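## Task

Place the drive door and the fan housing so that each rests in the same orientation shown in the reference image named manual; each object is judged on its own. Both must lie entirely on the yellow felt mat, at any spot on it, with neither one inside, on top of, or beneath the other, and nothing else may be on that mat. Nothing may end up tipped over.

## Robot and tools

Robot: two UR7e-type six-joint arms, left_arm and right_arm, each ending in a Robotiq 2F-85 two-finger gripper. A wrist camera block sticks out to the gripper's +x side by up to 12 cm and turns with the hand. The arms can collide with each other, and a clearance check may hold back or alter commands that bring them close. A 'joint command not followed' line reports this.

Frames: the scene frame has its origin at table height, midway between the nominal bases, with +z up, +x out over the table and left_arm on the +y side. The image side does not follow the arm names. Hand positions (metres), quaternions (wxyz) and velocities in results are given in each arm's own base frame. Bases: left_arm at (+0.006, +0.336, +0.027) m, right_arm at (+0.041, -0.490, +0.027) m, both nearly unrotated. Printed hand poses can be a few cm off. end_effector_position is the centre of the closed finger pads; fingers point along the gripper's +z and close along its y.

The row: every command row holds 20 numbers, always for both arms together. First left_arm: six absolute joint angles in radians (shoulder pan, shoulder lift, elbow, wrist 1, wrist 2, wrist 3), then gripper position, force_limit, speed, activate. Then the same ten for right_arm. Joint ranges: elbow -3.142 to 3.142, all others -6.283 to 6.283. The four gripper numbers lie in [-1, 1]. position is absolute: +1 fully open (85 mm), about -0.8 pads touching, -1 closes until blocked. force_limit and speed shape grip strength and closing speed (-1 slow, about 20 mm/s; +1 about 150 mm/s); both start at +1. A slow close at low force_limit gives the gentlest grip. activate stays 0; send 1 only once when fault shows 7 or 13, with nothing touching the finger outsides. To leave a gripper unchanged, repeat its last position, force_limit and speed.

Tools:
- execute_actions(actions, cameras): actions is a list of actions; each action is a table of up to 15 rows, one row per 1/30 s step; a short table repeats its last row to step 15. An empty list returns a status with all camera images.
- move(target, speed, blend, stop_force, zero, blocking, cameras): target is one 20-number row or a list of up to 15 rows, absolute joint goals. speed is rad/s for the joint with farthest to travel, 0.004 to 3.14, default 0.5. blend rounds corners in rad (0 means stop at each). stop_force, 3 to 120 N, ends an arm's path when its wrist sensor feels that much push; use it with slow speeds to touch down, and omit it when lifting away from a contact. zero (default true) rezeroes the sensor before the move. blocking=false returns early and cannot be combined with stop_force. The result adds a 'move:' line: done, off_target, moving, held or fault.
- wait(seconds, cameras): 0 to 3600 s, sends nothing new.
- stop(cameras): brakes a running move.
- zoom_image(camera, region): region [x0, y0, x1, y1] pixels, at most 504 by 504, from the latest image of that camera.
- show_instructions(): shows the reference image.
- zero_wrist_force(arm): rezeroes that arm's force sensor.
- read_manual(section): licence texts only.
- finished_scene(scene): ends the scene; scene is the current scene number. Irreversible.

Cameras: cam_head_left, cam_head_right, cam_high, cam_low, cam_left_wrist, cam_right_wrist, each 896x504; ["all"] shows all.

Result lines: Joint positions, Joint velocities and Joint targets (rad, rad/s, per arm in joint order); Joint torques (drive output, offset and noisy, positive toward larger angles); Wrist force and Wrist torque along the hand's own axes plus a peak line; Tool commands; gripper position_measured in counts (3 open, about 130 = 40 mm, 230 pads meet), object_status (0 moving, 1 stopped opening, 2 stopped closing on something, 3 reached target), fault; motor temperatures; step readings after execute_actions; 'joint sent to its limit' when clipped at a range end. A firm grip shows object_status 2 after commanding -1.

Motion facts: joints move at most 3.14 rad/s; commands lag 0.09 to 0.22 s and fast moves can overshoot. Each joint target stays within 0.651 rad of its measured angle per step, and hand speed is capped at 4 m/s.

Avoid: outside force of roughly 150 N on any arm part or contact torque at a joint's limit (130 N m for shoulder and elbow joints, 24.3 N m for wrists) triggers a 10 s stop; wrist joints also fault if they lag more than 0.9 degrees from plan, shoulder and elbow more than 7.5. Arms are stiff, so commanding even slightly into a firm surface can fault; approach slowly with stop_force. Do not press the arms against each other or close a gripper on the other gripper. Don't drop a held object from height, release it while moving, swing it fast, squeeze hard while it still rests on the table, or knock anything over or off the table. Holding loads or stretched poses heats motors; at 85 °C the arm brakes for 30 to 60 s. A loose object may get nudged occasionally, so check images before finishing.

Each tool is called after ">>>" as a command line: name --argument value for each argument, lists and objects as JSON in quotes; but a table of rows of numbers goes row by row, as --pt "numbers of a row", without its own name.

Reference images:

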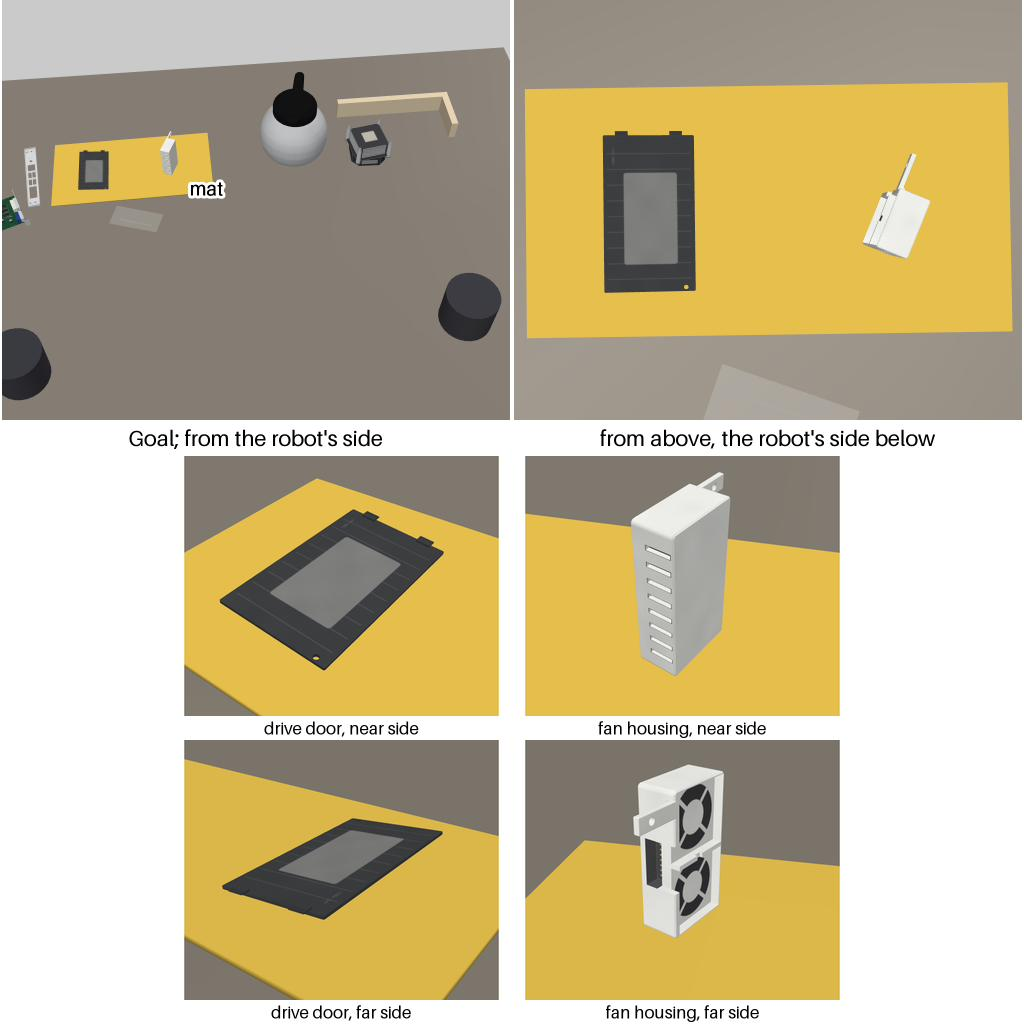

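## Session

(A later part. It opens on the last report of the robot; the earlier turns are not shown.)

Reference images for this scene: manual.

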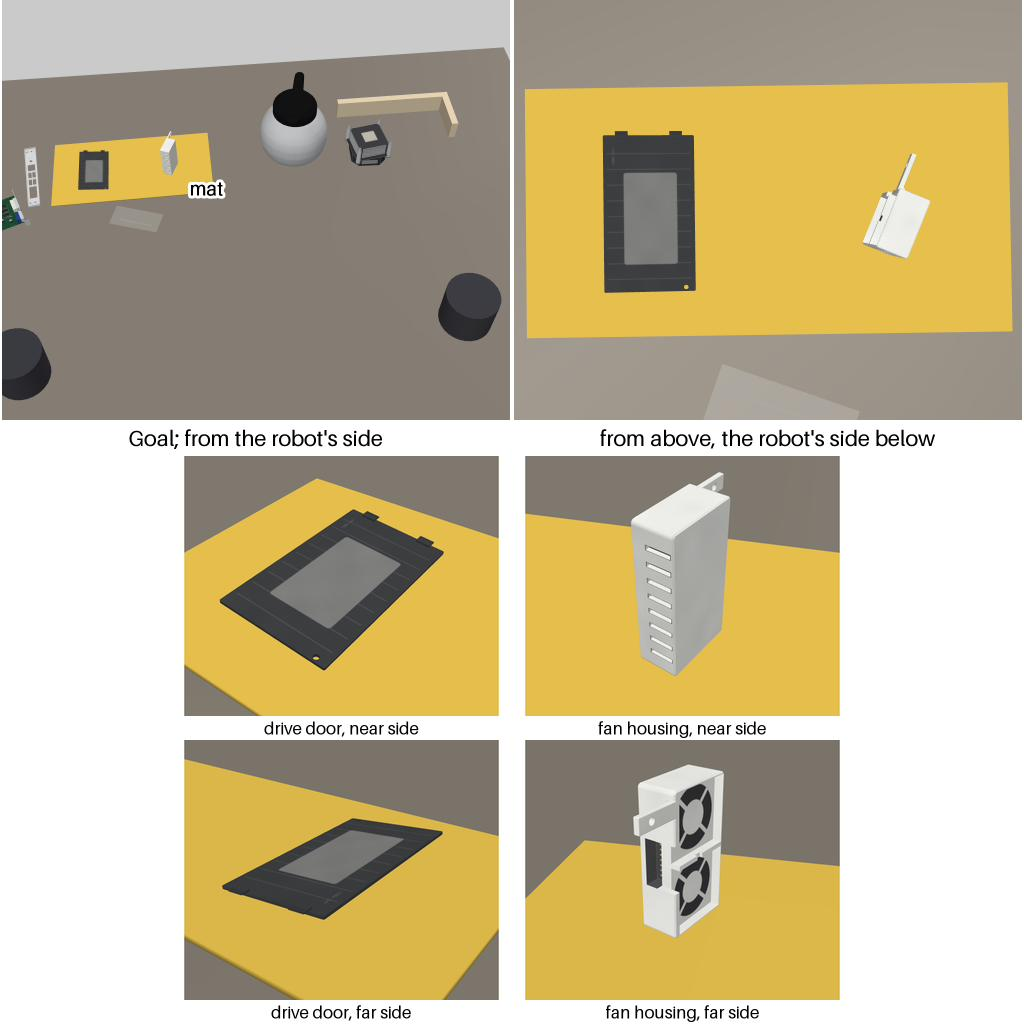

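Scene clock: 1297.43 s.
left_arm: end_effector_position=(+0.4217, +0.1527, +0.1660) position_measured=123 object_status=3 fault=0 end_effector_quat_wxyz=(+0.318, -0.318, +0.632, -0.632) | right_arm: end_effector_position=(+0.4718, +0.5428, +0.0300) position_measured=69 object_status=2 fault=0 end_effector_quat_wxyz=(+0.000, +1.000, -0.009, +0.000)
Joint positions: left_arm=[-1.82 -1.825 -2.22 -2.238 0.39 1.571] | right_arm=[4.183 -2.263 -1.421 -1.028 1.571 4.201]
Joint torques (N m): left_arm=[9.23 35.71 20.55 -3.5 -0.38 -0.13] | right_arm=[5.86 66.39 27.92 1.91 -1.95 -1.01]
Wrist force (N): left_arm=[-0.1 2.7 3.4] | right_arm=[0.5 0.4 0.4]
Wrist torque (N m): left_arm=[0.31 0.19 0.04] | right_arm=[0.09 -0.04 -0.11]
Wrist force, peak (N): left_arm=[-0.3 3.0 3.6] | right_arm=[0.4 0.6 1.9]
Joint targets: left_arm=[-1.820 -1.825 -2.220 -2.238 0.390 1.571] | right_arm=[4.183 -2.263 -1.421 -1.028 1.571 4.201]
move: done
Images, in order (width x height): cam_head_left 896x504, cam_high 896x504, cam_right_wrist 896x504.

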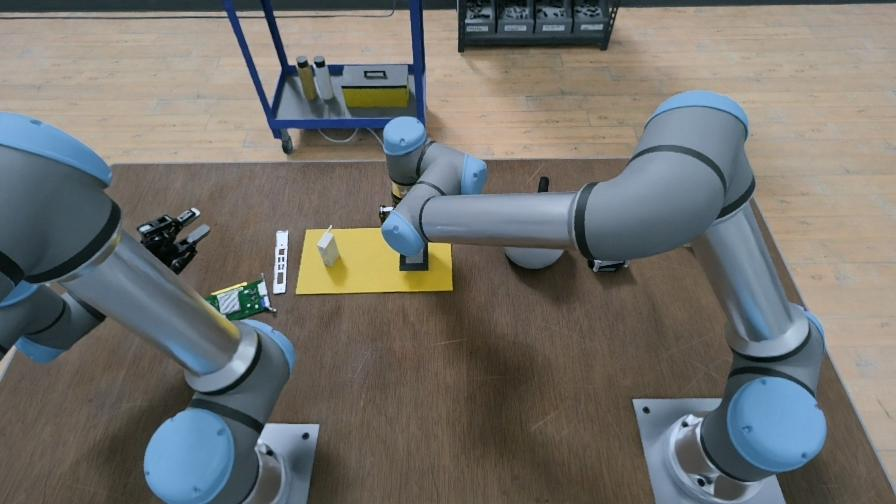

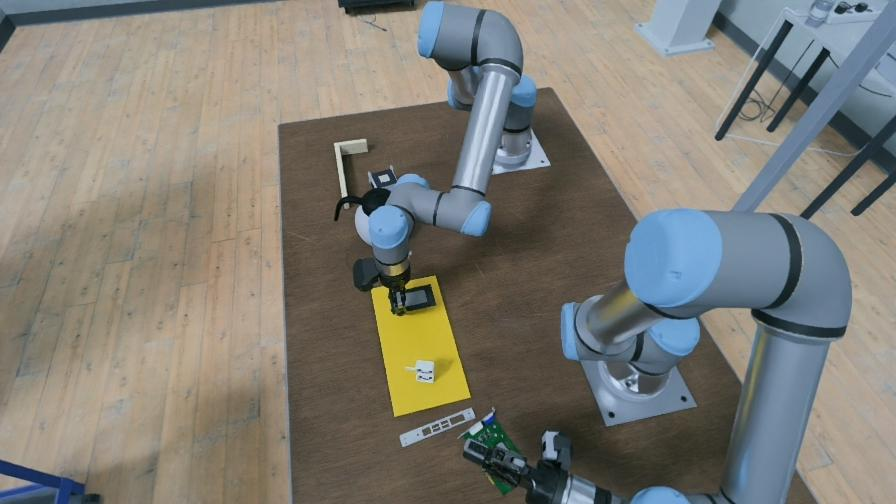

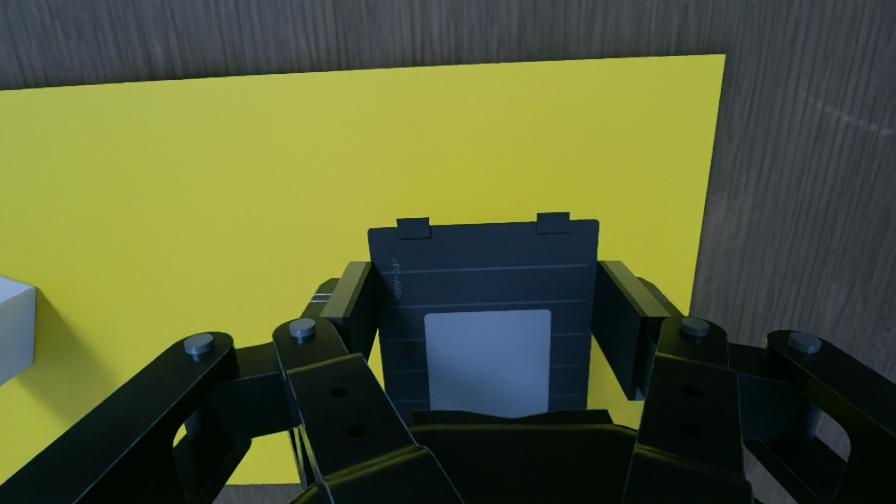

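>>> move --target '[-1.82,-1.8252,-2.2201,-2.2379,0.3898,1.5708,0.05,-0.8,-1,0,4.1832,-2.3292,-1.4515,-0.9317,1.5708,4.2007,-1,-0.7,-1,0]' --speed 0.02 --stop_force 4 --cameras '["cam_right_wrist"]'

Scene clock: 1311.10 s.
left_arm: end_effector_position=(+0.4217, +0.1527, +0.1660) position_measured=123 object_status=3 fault=0 end_effector_quat_wxyz=(+0.318, -0.318, +0.632, -0.632) | right_arm: end_effector_position=(+0.4720, +0.5431, -0.0102) position_measured=69 object_status=2 fault=0 end_effector_quat_wxyz=(+0.000, +1.000, -0.009, +0.000)
Joint positions: left_arm=[-1.82 -1.825 -2.22 -2.238 0.39 1.571] | right_arm=[4.183 -2.316 -1.446 -0.95 1.571 4.201]
Joint torques (N m): left_arm=[8.46 35.32 19.95 -3.58 1.43 -0.22] | right_arm=[1.67 63.5 25.09 1.43 -2.11 -0.4]
Wrist force (N): left_arm=[-0.2 2.7 3.4] | right_arm=[0.7 0.7 -4.5]
Wrist torque (N m): left_arm=[0.31 0.22 0.04] | right_arm=[0.09 -0.14 -0.10]
Wrist force, peak (N): left_arm=[-0.2 2.9 3.7] | right_arm=[0.3 1.8 -8.4]
Joint targets: left_arm=[-1.820 -1.825 -2.220 -2.238 0.390 1.571] | right_arm=[4.183 -2.316 -1.446 -0.950 1.571 4.201]
move: contact (right_arm); right_arm: the wrist 1 is farthest, 0.019 rad from its target

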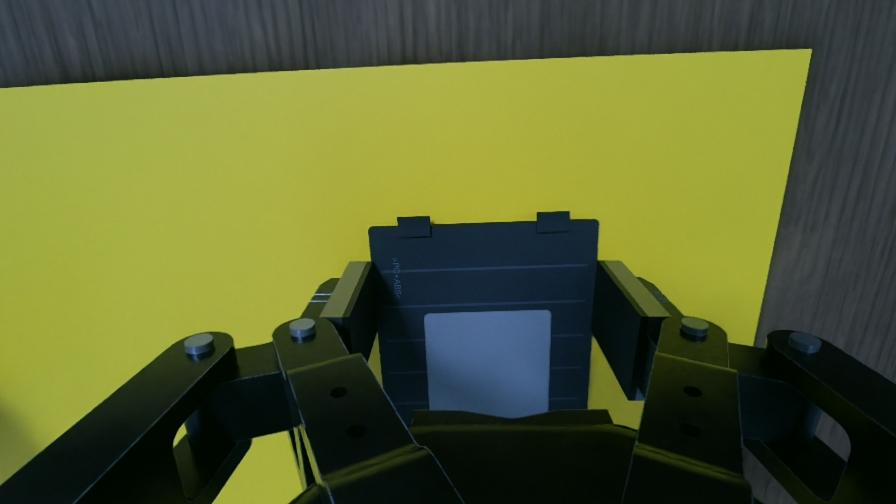

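>>> move --target '[-1.82,-1.8252,-2.2201,-2.2379,0.3898,1.5708,0.05,-0.8,-1,0,4.183,-2.316,-1.446,-0.950,1.571,4.201,0.9,-0.7,-1,0]' --speed 0.02 --cameras '["cam_right_wrist"]'

Scene clock: 1316.13 s.
left_arm: end_effector_position=(+0.4217, +0.1527, +0.1660) position_measured=123 object_status=3 fault=0 end_effector_quat_wxyz=(+0.318, -0.318, +0.632, -0.632) | right_arm: end_effector_position=(+0.4721, +0.5430, -0.0101) position_measured=16 object_status=0 fault=0 end_effector_quat_wxyz=(+0.000, +1.000, -0.009, +0.000)
Joint positions: left_arm=[-1.82 -1.825 -2.22 -2.238 0.39 1.571] | right_arm=[4.183 -2.316 -1.446 -0.95 1.571 4.201]
Joint torques (N m): left_arm=[8.62 36.08 20.68 -3.63 1.88 -0.36] | right_arm=[-6.26 68.62 14.34 2.61 1.9 1.68]
Wrist force (N): left_arm=[-0.1 2.8 3.3] | right_arm=[0.7 0.4 0.3]
Wrist torque (N m): left_arm=[0.32 0.20 0.05] | right_arm=[0.09 -0.09 -0.12]
Wrist force, peak (N): left_arm=[-0.4 2.9 3.6] | right_arm=[0.5 1.1 -4.6]
Joint targets: left_arm=[-1.820 -1.825 -2.220 -2.238 0.390 1.571] | right_arm=[4.183 -2.316 -1.446 -0.950 1.571 4.201]
move: done

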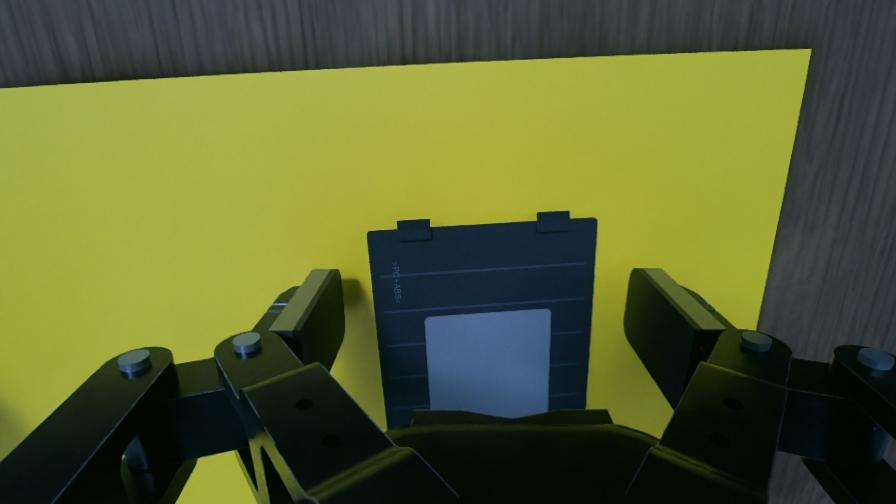

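Released cleanly. Raise the right arm and check.

>>> move --pt "-1.82 -1.8252 -2.2201 -2.2379 0.3898 1.5708 0.05 -0.8 -1 0 4.1832 -2.2630 -1.4214 -1.0280 1.5708 4.2007 0.9 -0.7 -1 0" --pt "-1.82 -1.8252 -2.2201 -2.2379 0.3898 1.5708 0.05 -0.8 -1 0 4.1832 -2.1691 -1.3281 -1.2152 1.5708 4.2007 0.9 -0.7 -1 0" --speed '[0.15,0.3]' --blend '[0.04,0]' --cameras '["cam_right_wrist","cam_head_left","cam_high","cam_low"]'

Scene clock: 1320.33 s.
left_arm: end_effector_position=(+0.4217, +0.1527, +0.1660) position_measured=123 object_status=3 fault=0 end_effector_quat_wxyz=(+0.318, -0.318, +0.632, -0.632) | right_arm: end_effector_position=(+0.4719, +0.5428, +0.1201) position_measured=16 object_status=3 fault=0 end_effector_quat_wxyz=(+0.000, +1.000, -0.009, +0.000)
Joint positions: left_arm=[-1.82 -1.825 -2.22 -2.238 0.39 1.571] | right_arm=[4.183 -2.169 -1.328 -1.215 1.571 4.201]
Joint torques (N m): left_arm=[8.57 35.79 20.82 -3.51 1.8 -0.34] | right_arm=[6.25 53.42 21.22 1.97 -2.12 -0.84]
Wrist force (N): left_arm=[-0.1 2.3 3.5] | right_arm=[0.9 0.4 0.5]
Wrist torque (N m): left_arm=[0.24 0.20 0.05] | right_arm=[0.09 -0.11 -0.11]
Wrist force, peak (N): left_arm=[-0.3 2.8 3.8] | right_arm=[1.0 0.7 -1.7]
Joint targets: left_arm=[-1.820 -1.825 -2.220 -2.238 0.390 1.571] | right_arm=[4.183 -2.169 -1.328 -1.215 1.571 4.201]
move: done; blend cut to 0.039 rad at target 1
Images, in order (width x height): cam_head_left 896x504, cam_high 896x504, cam_low 896x504, cam_right_wrist 896x504.

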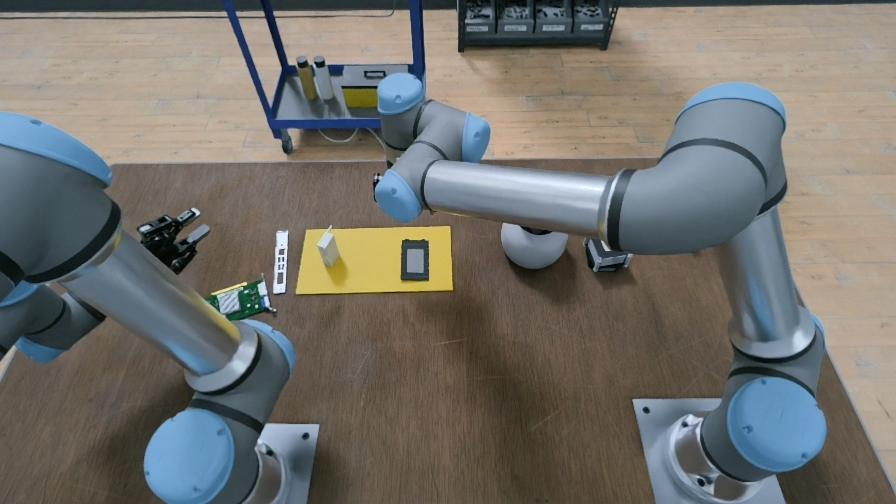

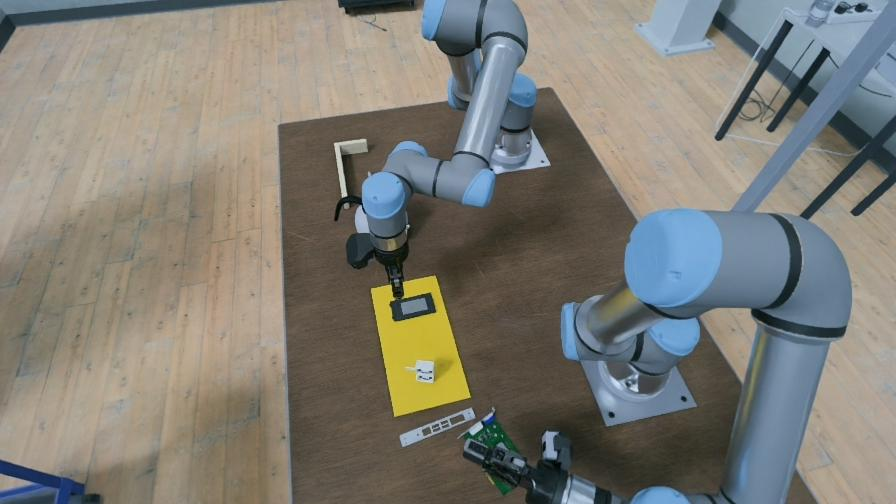

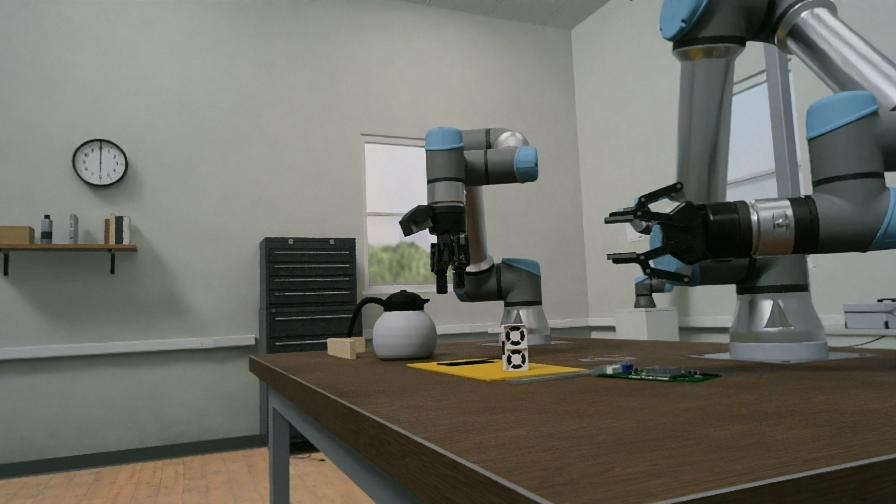

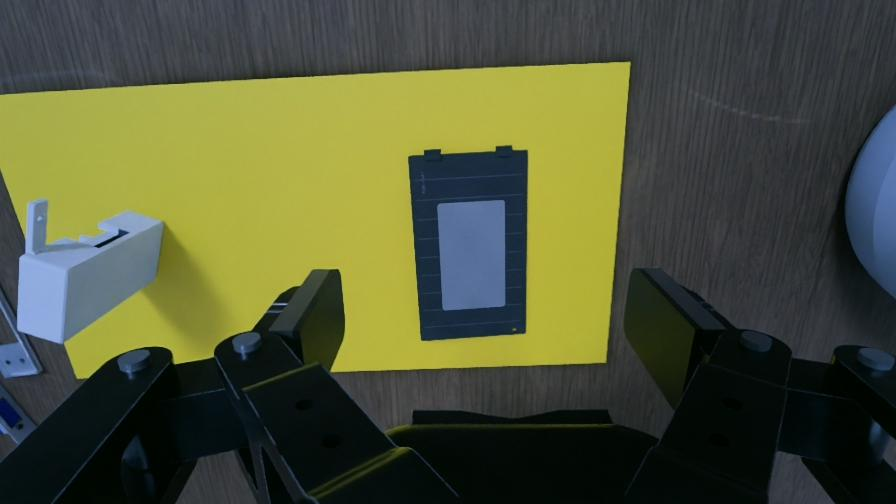

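>>> finished_scene --scene 2

The scene is finished: the task was done.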